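# Build a leaning-block arch with four robot arms

## Task

Using blocks found among the items on the table, make an arch. Two matching blocks (same shape and size) must each stand upright on one of their ends, resting flat on the table, and tilt toward one another. A keystone block must sit centred between them on their slanted upper faces, touching both with no gap. All three blocks must lie along one line, and no other loose object may be in contact with any of them. Any number of arms may be used.

## Robot and tools

SETUP. Four identical i2rt Big YAM arms (arm1, arm2, arm3, arm4) stand around a table whose top is at z=+0.720 m. Each has six joints, a five-fingered right hand and a wrist camera (armN_cam_wrist). Two fixed room cameras are cam_low and cam_low_2. Every pose is in one shared scene frame: origin on the floor, +z up, metres. Feet (base_link) in that frame: arm1 (+0.654, +0.351, +0.775), arm2 (-0.096, +0.648, +0.734), arm3 (-0.657, -0.304, +0.733), arm4 (+0.453, -0.654, +0.804); each foot faces along its own +x. Reach is about 1.07 m from the joint1 axis.

HAND FRAME. The hand point sits 0.045 m ahead of the palm. Its +z runs along straight fingers, +y points out of the palm, +x goes across the palm away from the thumb. Straight fingertips extend 0.06 to 0.07 m past the point along +z. A wrap grip with the thumb turned in front of the palm suits objects roughly 0.035 to 0.065 m thick. A wrist bracket on the little-finger side can strike things.

move. One action for any subset of arms. Arguments are arm1..arm4 (each an object, or omitted for no new command) plus cameras (list of names, "all", or [] for none). Inside an arm's object:
- joints: absolute targets keyed by name. Arm joints in radians: joint1_rad -2.879 to 2.879 (base turn, positive counter-clockwise from above), joint2_rad 0 to 3.141 (shoulder), joint3_rad 0 to 3.019 (elbow), joint4_rad -1.692 to 1.57 (hand pitch, positive lifts fingers), joint5_rad -1.57 to 1.57 (sideways swing, positive to arm's right), joint6_rad -2.094 to 2.094 (roll, positive clockwise seen from behind). Hand keys, each -1 to 1 on a normalized scale where +1 is open/straight and -1 closed: hand_little, hand_ring, hand_middle, hand_index, hand_thumb_bend, hand_thumb_turn (+1 beside palm, -1 opposite fingers). Settings, not motions: hand_force_limit (-1 to 1, about 0 to 10 N fingertip, 15 N for thumb motors) and hand_speed (-0.96 to 1).
- target: one absolute pose of seven numbers [x, y, z, qw, qx, qy, qz], metres and unit quaternion in the scene frame, same format as the printed hand line. The hand travels a straight line from its current hand_target toward it. When target is given, joints may only contain hand keys.
- speed: top path speed, 0.002 to 0.5 m/s (default 0.25); rotation capped at twice that in rad/s. Only valid with target.
- min_time_s: 0.1 to 8 s, minimum duration of that arm's joint motions.
All motions start together; hand paths in one action finish together, paced by the slowest. Paths do not avoid obstacles or other arms. Expect lag, overshoot and centimetre-level final error, worse near full stretch. Unknown keys make a call invalid; out-of-range values get it refused, and a refusal cancels the remaining motion calls in that reply.

RESULTS. Each robot's state: joint_positions, Joint velocities ("within noise" when still), torques, hand and hand_target poses, joint_status and hand_status, hand_stopped_by (six words for little, ring, middle, index, thumb_bend, thumb_turn: moving, target, force, stalled, fault) and per-motor load lines (N, positive when pushed open). A "move" line reports per arm "done" or the worst status. Status words: off_target (stopped short, may still push), time_out (joint could not finish; it keeps pushing toward a nearby target; send its reported position to relax it), not_followed (a safety check withheld the command; "pose unreachable" for a target). on_its_own lists uncommanded behaviour. Arms under "as last shown" were not named and read "not commanded". Camera images may be slightly older than the state.

GRIPPING. A finger motor moves only when its target changes, stopping at the target or when load hits hand_force_limit, then locks. To grip gently, close with hand_speed at -0.94 or below. To squeeze harder, raise hand_force_limit and send a more-closed target; to release, send a more-open one. A dropped object shows only as loads falling toward 0.

wait: seconds 0 to 10, optional cameras; commands nothing, returns state.
zoom_image: camera name and region [x0, y0, x1, y1] in pixels (at most 504 by 504) of that camera's newest image.
show_instructions: no arguments; displays the reference images.
finished_scene: scene = current scene number; irreversible, call only when the arch stands unaided.

CAUTIONS. Arms never stop on contact and keep pushing, which heats motors (MOTOR HOT line at 85 °C; at 100 °C the arm goes limp for a while). Never let two robots squeeze each other, including one hand closing on another's fingers; the clearance check can react late. Avoid knocking objects off the work area, dropping or flinging parts, hard impacts and excessive finger loads. Random brief pushes may nudge loose objects.

Each tool is called after "Emit:" as name(argument=value, ...), one argument or row to a line, values as JSON.

Reference images:

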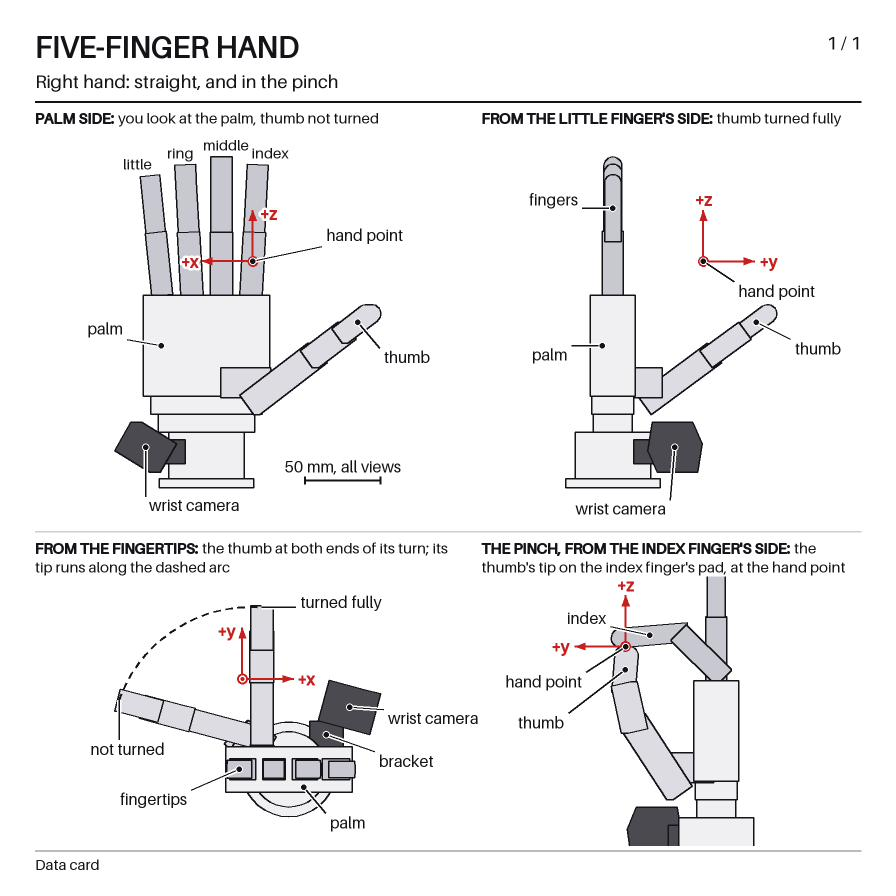

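## Session

Emit:
move(
)

Scene clock: 0.00 s.
Joint torques (N m): no reading
Motor temperatures (°C): arm1=[24 22 23 25 25 25] | arm2=[25 25 24 25 25 25] | arm3=[26 27 25 24 23 25] | arm4=[26 25 26 26 22 25]
Heat: arm1: hottest joint4_rad 25 °C; arm2: hottest joint1_rad 25 °C; arm3: hottest joint2_rad 27 °C; arm4: hottest joint1_rad 26 °C.
Joint velocities: within noise
arm1.joint_positions: joint1_rad=-0.613 joint2_rad=+0.644 joint3_rad=+1.538 joint4_rad=-1.363 joint5_rad=-0.245 joint6_rad=-1.314 hand_little=+1.000 hand_ring=+1.000 hand_middle=+1.000 hand_index=+1.000 hand_thumb_turn=+1.000 hand_thumb_bend=+1.000 hand_force_limit=+0.000 hand_speed=-0.800
arm1.joint_status: not commanded
arm1.hand_stopped_by: target,target,target,target,target,target
arm1.little_load_n: 0.0
arm1.ring_load_n: 0.5
arm1.middle_load_n: 0.0
arm1.index_load_n: 0.0
arm1.thumb_bend_load_n: 0.0
arm1.thumb_turn_load_n: 0.0
arm1.hand: x=+0.4426 y=+0.4008 z=+1.3235 quat_wxyz=(+0.524, -0.145, -0.833, +0.102) (m; scene frame)
arm1.hand_target: x=+0.4440 y=+0.4004 z=+1.3328 quat_wxyz=(+0.533, -0.142, -0.828, +0.101) (m; scene frame)
arm1.hand_status: not commanded
arm2.joint_positions: joint1_rad=-0.527 joint2_rad=+0.600 joint3_rad=+1.362 joint4_rad=-1.546 joint5_rad=-0.143 joint6_rad=-1.329 hand_little=+1.000 hand_ring=+1.000 hand_middle=+1.000 hand_index=+1.000 hand_thumb_turn=+1.000 hand_thumb_bend=+1.000 hand_force_limit=+0.000 hand_speed=-0.800
arm2.joint_status: not commanded
arm2.hand_stopped_by: target,target,target,target,target,target
arm2.little_load_n: 0.0
arm2.ring_load_n: 0.0
arm2.middle_load_n: 0.5
arm2.index_load_n: 0.0
arm2.thumb_bend_load_n: 0.0
arm2.thumb_turn_load_n: 0.0
arm2.hand: x=-0.1314 y=+0.4628 z=+1.1730 quat_wxyz=(+0.194, +0.567, -0.727, +0.335) (m; scene frame)
arm2.hand_target: x=-0.1314 y=+0.4622 z=+1.1849 quat_wxyz=(+0.203, +0.564, -0.722, +0.345) (m; scene frame)
arm2.hand_status: not commanded
arm3.joint_positions: joint1_rad=-0.715 joint2_rad=+0.591 joint3_rad=+1.438 joint4_rad=-1.554 joint5_rad=+0.117 joint6_rad=-1.080 hand_little=+1.000 hand_ring=+1.000 hand_middle=+1.000 hand_index=+1.000 hand_thumb_turn=+1.000 hand_thumb_bend=+1.000 hand_force_limit=+0.000 hand_speed=-0.800
arm3.joint_status: not commanded
arm3.hand_stopped_by: target,target,target,target,target,target
arm3.little_load_n: 0.0
arm3.ring_load_n: 0.0
arm3.middle_load_n: 0.0
arm3.index_load_n: 0.0
arm3.thumb_bend_load_n: 0.0
arm3.thumb_turn_load_n: 0.0
arm3.hand: x=-0.5270 y=-0.4173 z=+1.2048 quat_wxyz=(+0.025, +0.816, -0.395, +0.420) (m; scene frame)
arm3.hand_target: x=-0.5283 y=-0.4168 z=+1.2115 quat_wxyz=(+0.025, +0.813, -0.394, +0.429) (m; scene frame)
arm3.hand_status: not commanded
arm4.joint_positions: joint1_rad=+0.437 joint2_rad=+0.624 joint3_rad=+1.516 joint4_rad=-1.442 joint5_rad=-0.059 joint6_rad=-0.825 hand_little=+1.000 hand_ring=+1.000 hand_middle=+1.000 hand_index=+1.000 hand_thumb_turn=+1.000 hand_thumb_bend=+1.000 hand_force_limit=+0.000 hand_speed=-0.800
arm4.joint_status: not commanded
arm4.hand_stopped_by: target,target,target,target,target,target
arm4.little_load_n: 0.0
arm4.ring_load_n: 0.0
arm4.middle_load_n: 0.0
arm4.index_load_n: 0.0
arm4.thumb_bend_load_n: 0.0
arm4.thumb_turn_load_n: 0.0
arm4.hand: x=+0.3338 y=-0.5002 z=+1.3118 quat_wxyz=(-0.486, +0.609, +0.627, -0.013) (m; scene frame)
arm4.hand_target: x=+0.3341 y=-0.5004 z=+1.3231 quat_wxyz=(-0.499, +0.603, +0.622, -0.012) (m; scene frame)
arm4.hand_status: not commanded
pictures: arm1_cam_wrist, arm2_cam_wrist, arm3_cam_wrist, arm4_cam_wrist, cam_low, cam_low_2

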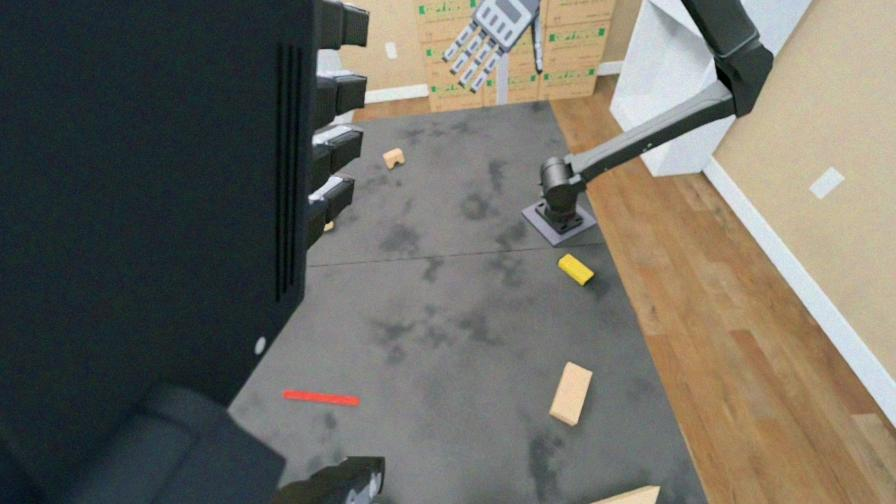

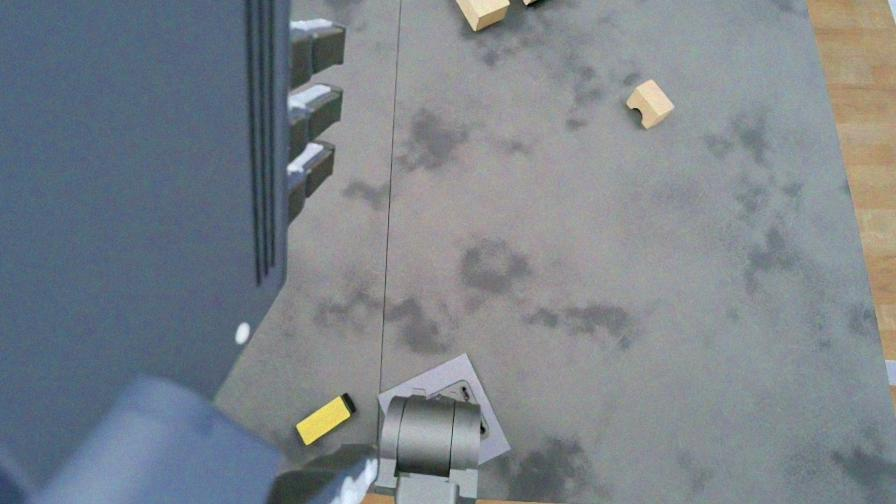

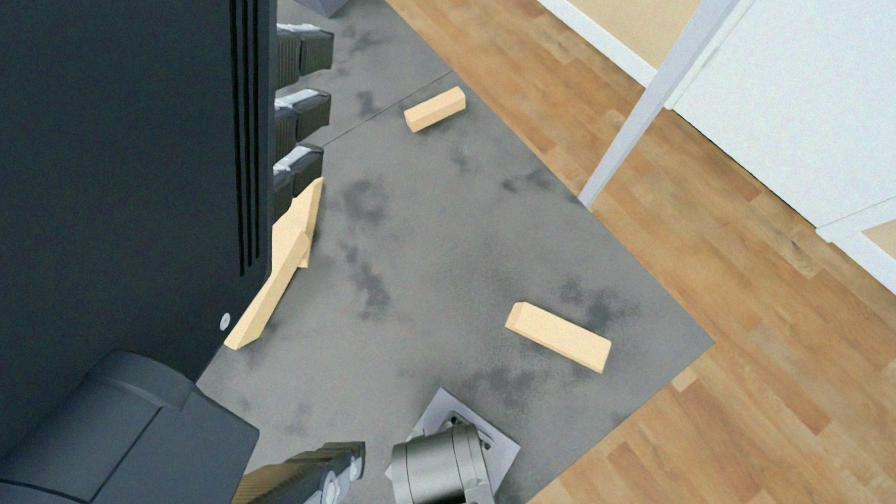

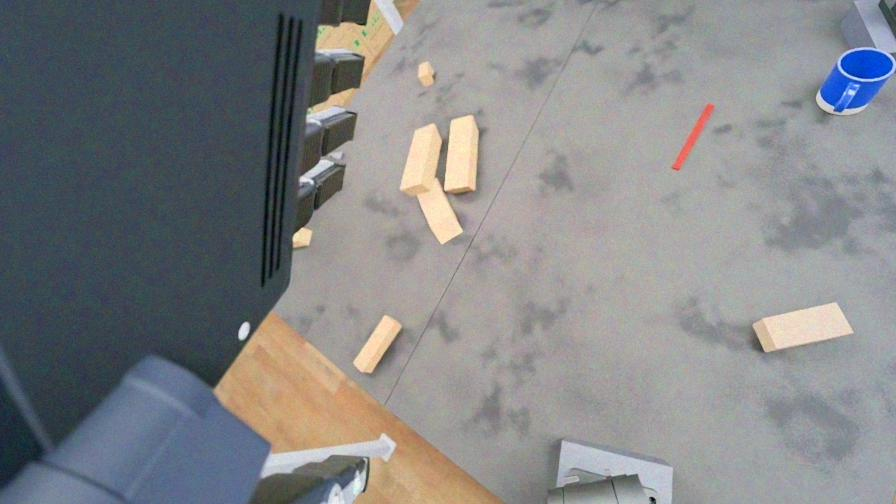

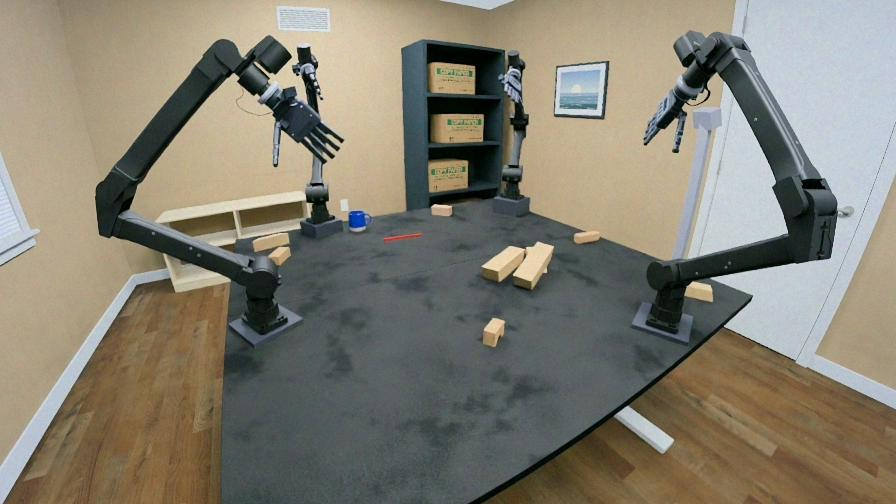

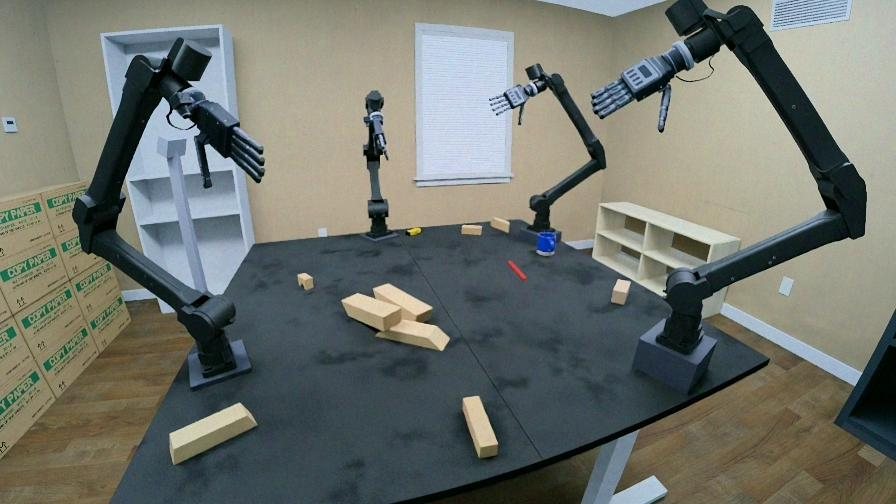

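Emit:
zoom_image(
  camera="cam_low",
  region=[420, 220, 620, 360],
)

Emit:
zoom_image(
  camera="cam_low_2",
  region=[150, 260, 550, 480],
)

Emit:
zoom_image(
  camera="arm4_cam_wrist",
  region=[290, 40, 560, 400],
)

Emit:
zoom_image(
  camera="arm3_cam_wrist",
  region=[200, 60, 660, 400],
)

Emit:
zoom_image(
  camera="arm1_cam_wrist",
  region=[500, 230, 700, 504],
)

Emit:
zoom_image(
  camera="cam_low",
  region=[220, 190, 470, 280],
)

Scaled by 2.520 from the camera's 896x504 image, which has a finer 1280x720 frame.

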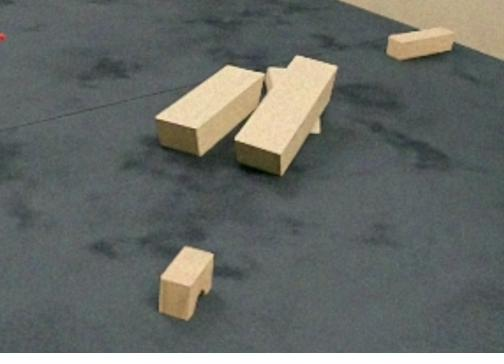

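Scaled by 1.260 from the camera's 896x504 image, which has a finer 1280x720 frame.

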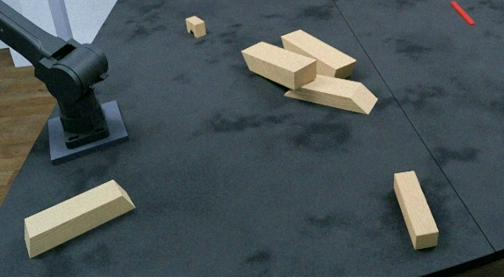

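Scaled by 1.400 from the camera's 896x504 image, which has a finer 1280x720 frame.

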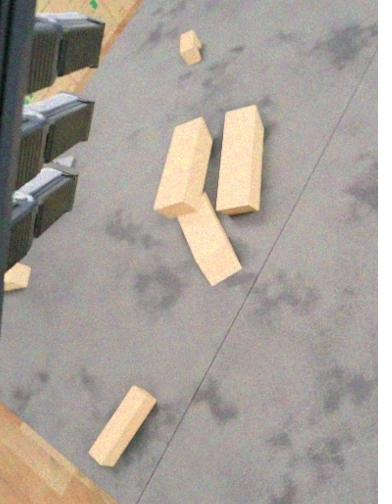

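Scaled by 1.096 from the camera's 896x504 image, which has a finer 1280x720 frame.

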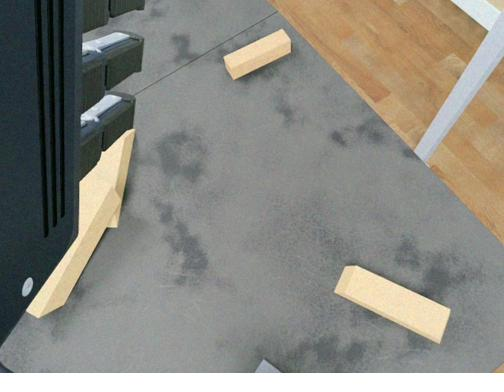

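Scaled by 1.839 from the camera's 896x504 image, which has a finer 1280x720 frame.

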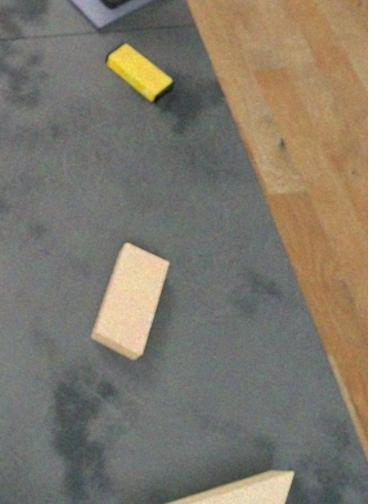

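Scaled by 2.016 from the camera's 896x504 image, which has a finer 1280x720 frame.

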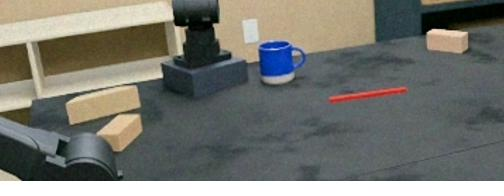

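Emit:
move(
  arm1={"target":[0.40,0.50,1.0,-0.25,0.25,0.933,0.067]},
  arm2={"target":[-0.10,0.05,1.0,0.183,0.683,-0.683,0.183]},
  arm3={"target":[-0.45,-0.45,1.0,0.099,0.8925,-0.370,0.239]},
  arm4={"target":[0.45,-0.35,1.0,-0.198,0.621,0.740,0.1665]},
  cameras=["all"],
)

Scene clock: 76.83 s.
Joint torques (N m): arm1=[0.85 -1.79 7.35 1.8 0.29 -0.12] | arm2=[-1.38 -15.56 12.51 1.06 0.12 -0.18] | arm3=[-0.67 -3.66 8.08 2.14 0.37 -0.2] | arm4=[1.26 -3.14 8.5 1.78 0.11 -0.13]
Motor temperatures (°C): arm1=[24 22 26 25 25 25] | arm2=[25 25 30 25 25 25] | arm3=[26 27 30 24 23 25] | arm4=[26 25 30 27 22 25]
Heat: arm1: hottest joint3_rad 26 °C; arm2: hottest joint3_rad 30 °C; arm3: hottest joint3_rad 30 °C; arm4: hottest joint3_rad 30 °C.
move: arm1 off_target; arm2 off_target; arm3 off_target; arm4 off_target
Joint velocities: within noise
arm1.joint_positions: joint1_rad=-0.631 joint2_rad=+0.848 joint3_rad=+0.865 joint4_rad=-1.129 joint5_rad=+0.101 joint6_rad=-1.346 hand_little=+1.000 hand_ring=+1.000 hand_middle=+1.000 hand_index=+1.000 hand_thumb_turn=+1.000 hand_thumb_bend=+1.000 hand_force_limit=+0.000 hand_speed=-0.800
arm1.joint_status: not commanded
arm1.hand_stopped_by: target,target,target,target,target,target
arm1.little_load_n: 0.0
arm1.ring_load_n: 0.0
arm1.middle_load_n: 0.0
arm1.index_load_n: 0.0
arm1.thumb_bend_load_n: 0.0
arm1.thumb_turn_load_n: 0.0
arm1.hand: x=+0.4033 y=+0.4914 z=+0.9912 quat_wxyz=(+0.232, -0.246, -0.939, -0.059) (m; scene frame)
arm1.hand_target: x=+0.3987 y=+0.4963 z=+0.9989 quat_wxyz=(+0.247, -0.245, -0.935, -0.064) (m; scene frame)
arm1.hand_status: off_target (0.013 m and 2.4 deg from the pose sent, 0.341 m and 40.6 deg at the start)
arm2.joint_positions: joint1_rad=-0.366 joint2_rad=+1.647 joint3_rad=+1.587 joint4_rad=-1.092 joint5_rad=+0.043 joint6_rad=-1.469 hand_little=+1.000 hand_ring=+1.000 hand_middle=+1.000 hand_index=+1.000 hand_thumb_turn=+1.000 hand_thumb_bend=+1.000 hand_force_limit=+0.000 hand_speed=-0.800
arm2.joint_status: not commanded
arm2.hand_stopped_by: target,target,target,target,target,target
arm2.little_load_n: 0.0
arm2.ring_load_n: 0.0
arm2.middle_load_n: 0.0
arm2.index_load_n: 0.0
arm2.thumb_bend_load_n: -0.5
arm2.thumb_turn_load_n: 0.0
arm2.hand: x=-0.1057 y=+0.0698 z=+0.9552 quat_wxyz=(+0.147, +0.687, -0.696, +0.147) (m; scene frame)
arm2.hand_target: x=-0.0988 y=+0.0519 z=+0.9960 quat_wxyz=(+0.177, +0.686, -0.682, +0.181) (m; scene frame)
arm2.hand_status: off_target (0.049 m and 6.0 deg from the pose sent, 0.449 m and 22.5 deg at the start)
arm3.joint_positions: joint1_rad=-0.634 joint2_rad=+0.779 joint3_rad=+0.965 joint4_rad=-1.319 joint5_rad=+0.249 joint6_rad=-1.086 hand_little=+1.000 hand_ring=+1.000 hand_middle=+1.000 hand_index=+1.000 hand_thumb_turn=+1.000 hand_thumb_bend=+1.000 hand_force_limit=+0.000 hand_speed=-0.800
arm3.joint_status: not commanded
arm3.hand_stopped_by: target,target,target,target,target,target
arm3.little_load_n: 0.0
arm3.ring_load_n: 0.0
arm3.middle_load_n: 0.0
arm3.index_load_n: 0.0
arm3.thumb_bend_load_n: 0.0
arm3.thumb_turn_load_n: 0.0
arm3.hand: x=-0.4568 y=-0.4495 z=+0.9967 quat_wxyz=(+0.098, +0.889, -0.384, +0.227) (m; scene frame)
arm3.hand_target: x=-0.4497 y=-0.4505 z=+0.9987 quat_wxyz=(+0.100, +0.893, -0.371, +0.235) (m; scene frame)
arm3.hand_status: off_target (0.008 m and 2.2 deg from the pose sent, 0.221 m and 24.3 deg at the start)
arm4.joint_positions: joint1_rad=-0.072 joint2_rad=+0.807 joint3_rad=+0.789 joint4_rad=-1.054 joint5_rad=+0.028 joint6_rad=-1.501 hand_little=+1.000 hand_ring=+1.000 hand_middle=+1.000 hand_index=+1.000 hand_thumb_turn=+1.000 hand_thumb_bend=+1.000 hand_force_limit=+0.000 hand_speed=-0.800
arm4.joint_status: not commanded
arm4.hand_stopped_by: target,target,target,target,target,target
arm4.little_load_n: 0.0
arm4.ring_load_n: 0.0
arm4.middle_load_n: 0.0
arm4.index_load_n: 0.0
arm4.thumb_bend_load_n: 0.0
arm4.thumb_turn_load_n: 0.0
arm4.hand: x=+0.4472 y=-0.3575 z=+0.9936 quat_wxyz=(-0.189, +0.628, +0.739, +0.151) (m; scene frame)
arm4.hand_target: x=+0.4498 y=-0.3508 z=+0.9982 quat_wxyz=(-0.196, +0.625, +0.738, +0.162) (m; scene frame)
arm4.hand_status: off_target (0.010 m and 2.3 deg from the pose sent, 0.365 m and 41.2 deg at the start)
pictures: arm1_cam_wrist, arm2_cam_wrist, arm3_cam_wrist, arm4_cam_wrist, cam_low, cam_low_2

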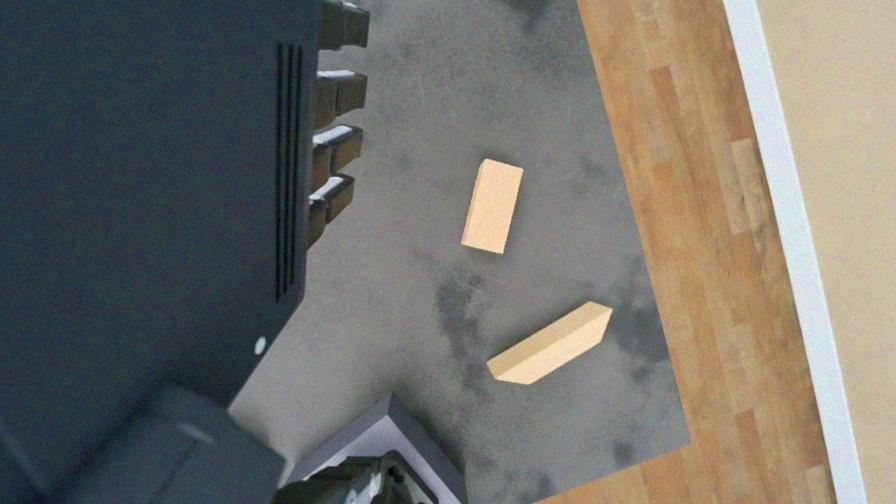

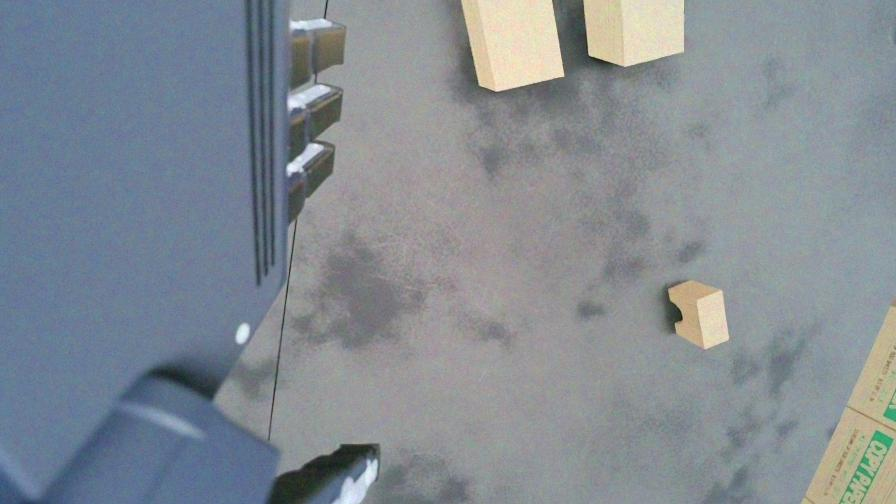

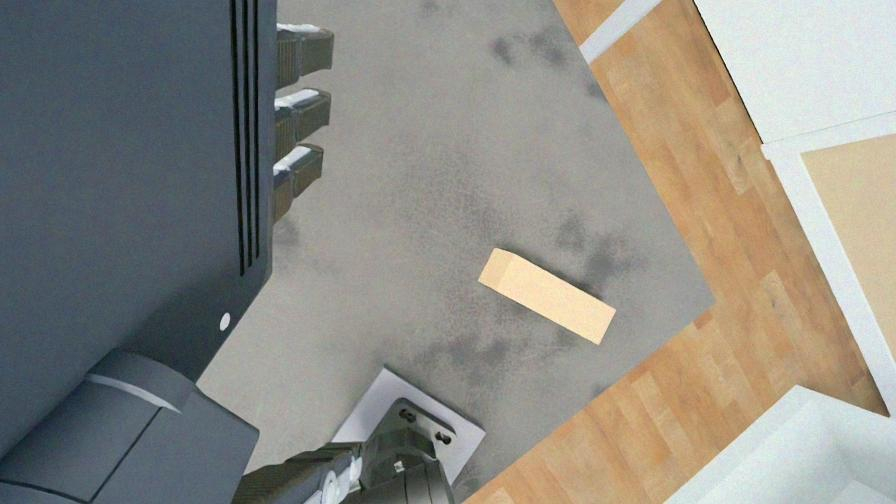

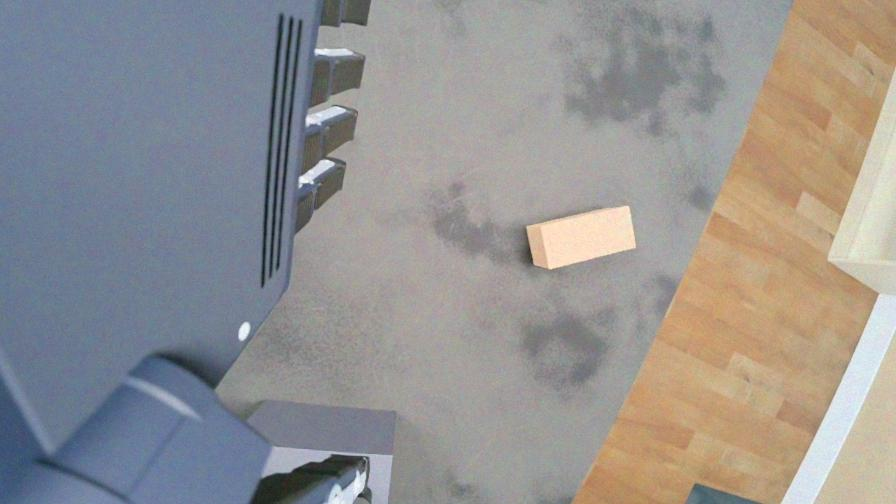

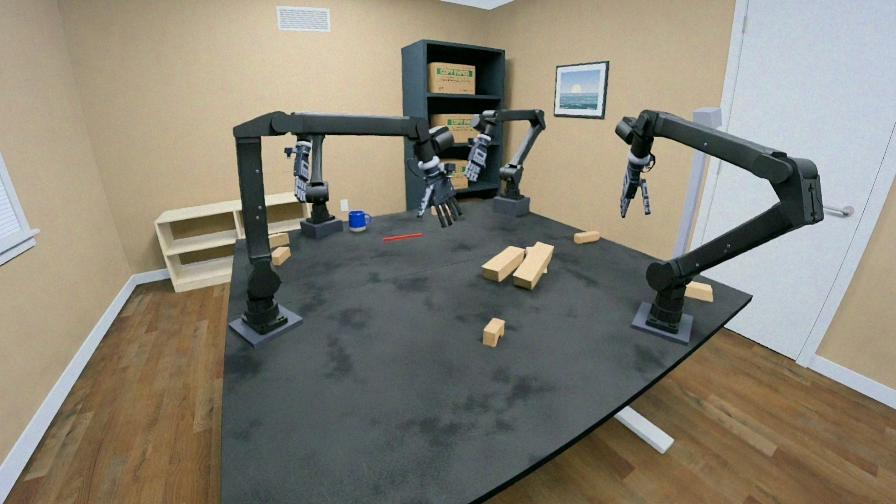

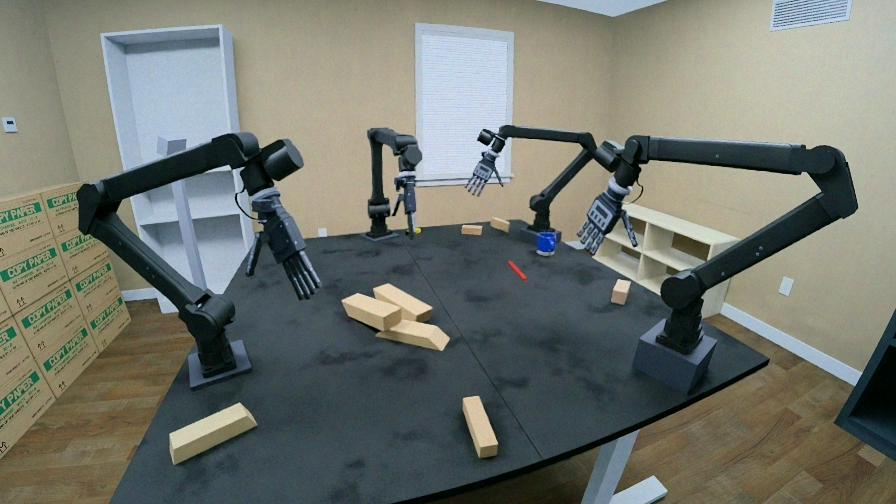

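Emit:
zoom_image(
  camera="arm1_cam_wrist",
  region=[430, 130, 650, 410],
)

Emit:
zoom_image(
  camera="arm2_cam_wrist",
  region=[430, 0, 780, 360],
)

Emit:
zoom_image(
  camera="arm3_cam_wrist",
  region=[450, 220, 650, 370],
)

Emit:
zoom_image(
  camera="arm4_cam_wrist",
  region=[500, 180, 670, 300],
)

Emit:
zoom_image(
  camera="cam_low_2",
  region=[320, 260, 480, 370],
)

Emit:
zoom_image(
  camera="cam_low_2",
  region=[150, 380, 280, 480],
)

Emit:
zoom_image(
  camera="cam_low_2",
  region=[400, 210, 640, 320],
)

Scaled by 1.800 from the camera's 896x504 image, which has a finer 1280x720 frame.

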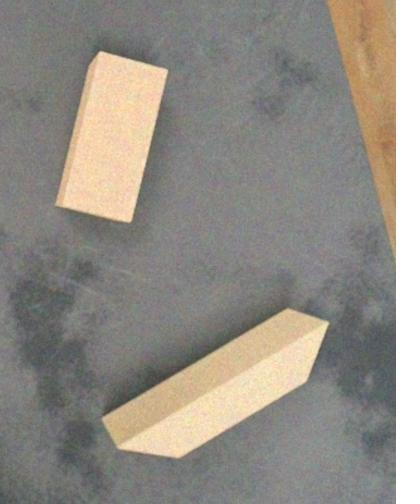

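Scaled by 1.400 from the camera's 896x504 image, which has a finer 1280x720 frame.

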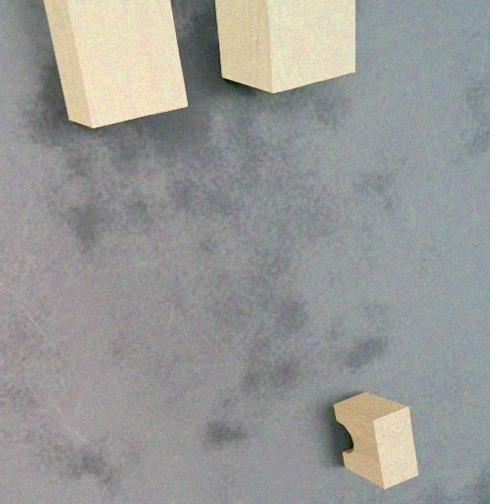

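Scaled by 2.520 from the camera's 896x504 image, which has a finer 1280x720 frame.

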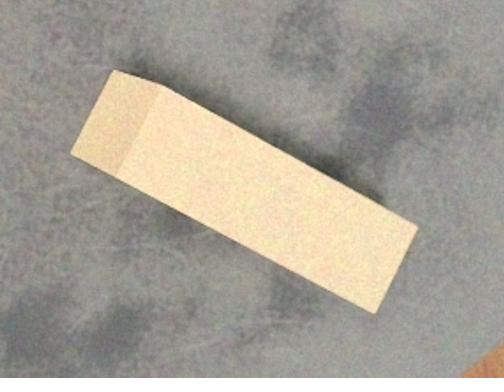

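Scaled by 2.965 from the camera's 896x504 image, which has a finer 1280x720 frame.

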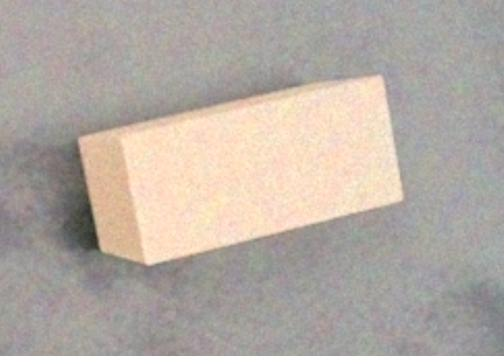

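Scaled by 3.150 from the camera's 896x504 image, which has a finer 1280x720 frame.

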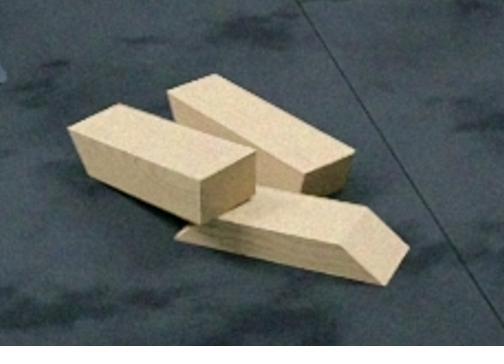

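Scaled by 3.877 from the camera's 896x504 image, which has a finer 1280x720 frame.

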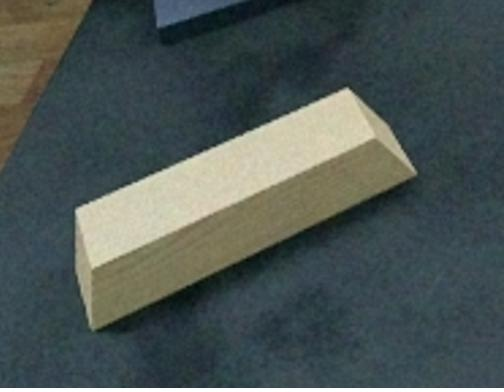

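Scaled by 2.100 from the camera's 896x504 image, which has a finer 1280x720 frame.

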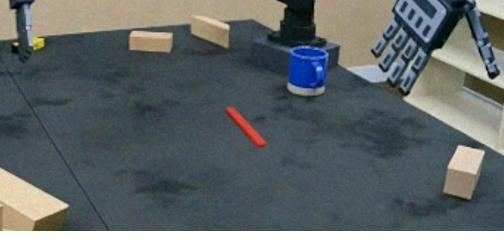

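Emit:
move(
  arm2={"target":[-0.34,0.18,0.92,0.183,0.683,-0.683,0.183]},
  arm3={"target":[-0.27,-0.16,0.99,0,0.966,0,0.259]},
  cameras=["arm2_cam_wrist","arm3_cam_wrist"],
)

Emit:
zoom_image(
  camera="arm2_cam_wrist",
  region=[350, 150, 650, 350],
)

Emit:
zoom_image(
  camera="arm3_cam_wrist",
  region=[350, 100, 800, 400],
)

Scene clock: 148.47 s.
Joint torques (N m): arm1=[0.91 -1.85 7.39 1.76 0.29 -0.13] | arm2=[-2.26 -11.93 7.94 1.4 -0.28 -0.2] | arm3=[-1.55 -10.81 11.25 2 0.08 -0.2] | arm4=[1.26 -3.08 8.51 1.77 0.1 -0.15]
Motor temperatures (°C): arm1=[24 22 29 25 25 25] | arm2=[25 29 45 25 25 25] | arm3=[26 27 33 24 23 25] | arm4=[26 25 36 27 22 25]
Heat: arm1: hottest joint3_rad 29 °C; arm2: hottest joint3_rad 45 °C; arm3: hottest joint3_rad 33 °C; arm4: hottest joint3_rad 36 °C.
move: arm2 off_target; arm3 off_target
Joint velocities: within noise
arm1, arm4: as last shown
arm2.joint_positions: joint1_rad=-0.894 joint2_rad=+1.428 joint3_rad=+1.201 joint4_rad=-0.903 joint5_rad=-0.209 joint6_rad=-1.934 hand_little=+1.000 hand_ring=+1.000 hand_middle=+1.000 hand_index=+1.000 hand_thumb_turn=+1.000 hand_thumb_bend=+1.000 hand_force_limit=+0.000 hand_speed=-0.800
arm2.joint_status: not commanded
arm2.hand_stopped_by: target,target,target,target,target,target
arm2.little_load_n: 0.0
arm2.ring_load_n: 0.0
arm2.middle_load_n: 0.0
arm2.index_load_n: 0.0
arm2.thumb_bend_load_n: 0.0
arm2.thumb_turn_load_n: -0.5
arm2.hand: x=-0.3364 y=+0.1868 z=+0.9074 quat_wxyz=(+0.162, +0.680, -0.694, +0.176) (m; scene frame)
arm2.hand_target: x=-0.3387 y=+0.1799 z=+0.9211 quat_wxyz=(+0.183, +0.682, -0.683, +0.184) (m; scene frame)
arm2.hand_status: off_target (0.015 m and 2.9 deg from the pose sent, 0.261 m and 6.0 deg at the start)
arm3.joint_positions: joint1_rad=+0.216 joint2_rad=+1.224 joint3_rad=+1.186 joint4_rad=-1.127 joint5_rad=+0.286 joint6_rad=-1.044 hand_little=+1.000 hand_ring=+1.000 hand_middle=+1.000 hand_index=+1.000 hand_thumb_turn=+1.000 hand_thumb_bend=+1.000 hand_force_limit=+0.000 hand_speed=-0.800
arm3.joint_status: not commanded
arm3.hand_stopped_by: target,target,target,target,target,target
arm3.little_load_n: 0.0
arm3.ring_load_n: 0.0
arm3.middle_load_n: 0.0
arm3.index_load_n: -0.5
arm3.thumb_bend_load_n: 0.0
arm3.thumb_turn_load_n: -0.5
arm3.hand: x=-0.2847 y=-0.1702 z=+0.9761 quat_wxyz=(+0.015, +0.970, -0.005, +0.242) (m; scene frame)
arm3.hand_target: x=-0.2709 y=-0.1601 z=+0.9896 quat_wxyz=(+0.005, +0.966, +0.004, +0.259) (m; scene frame)
arm3.hand_status: off_target (0.023 m and 2.7 deg from the pose sent, 0.345 m and 46.8 deg at the start)
arm4.little_load_n: 0.5
arm4.hand_target: x=+0.4498 y=-0.3509 z=+0.9982 quat_wxyz=(-0.196, +0.625, +0.738, +0.162) (m; scene frame)
pictures: arm2_cam_wrist, arm3_cam_wrist

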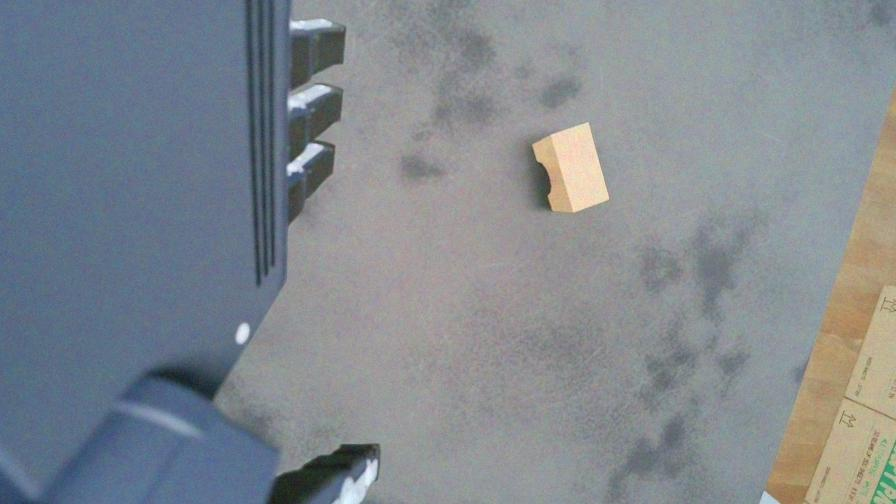

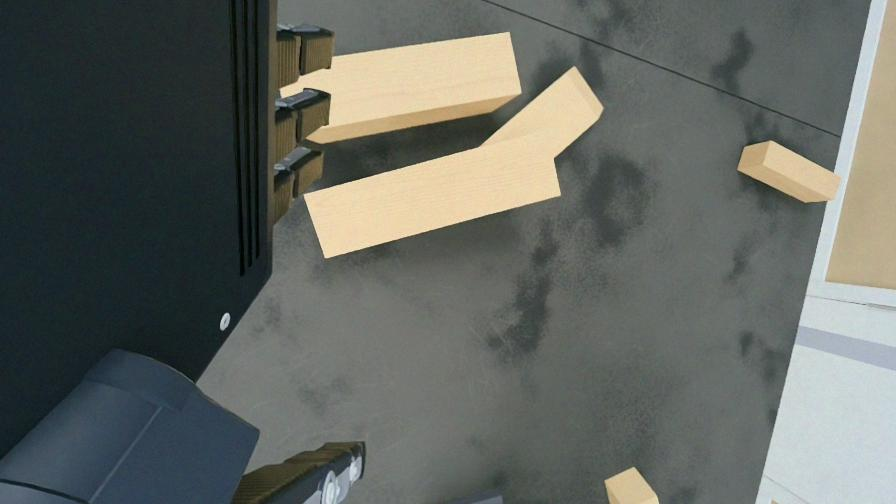

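Scaled by 1.680 from the camera's 896x504 image, which has a finer 1280x720 frame.

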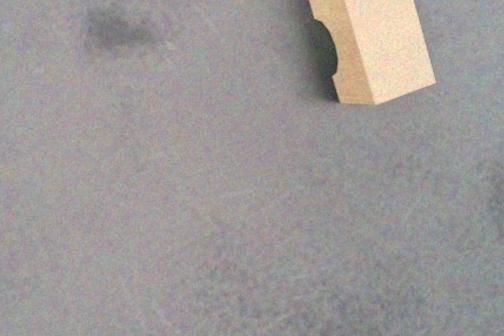

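Scaled by 1.120 from the camera's 896x504 image, which has a finer 1280x720 frame.

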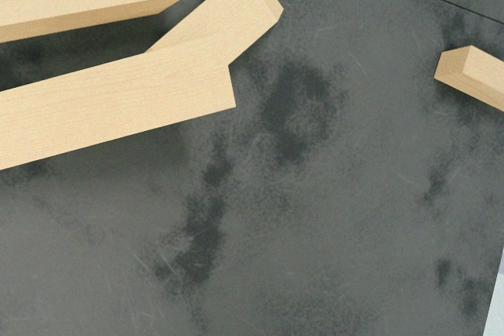

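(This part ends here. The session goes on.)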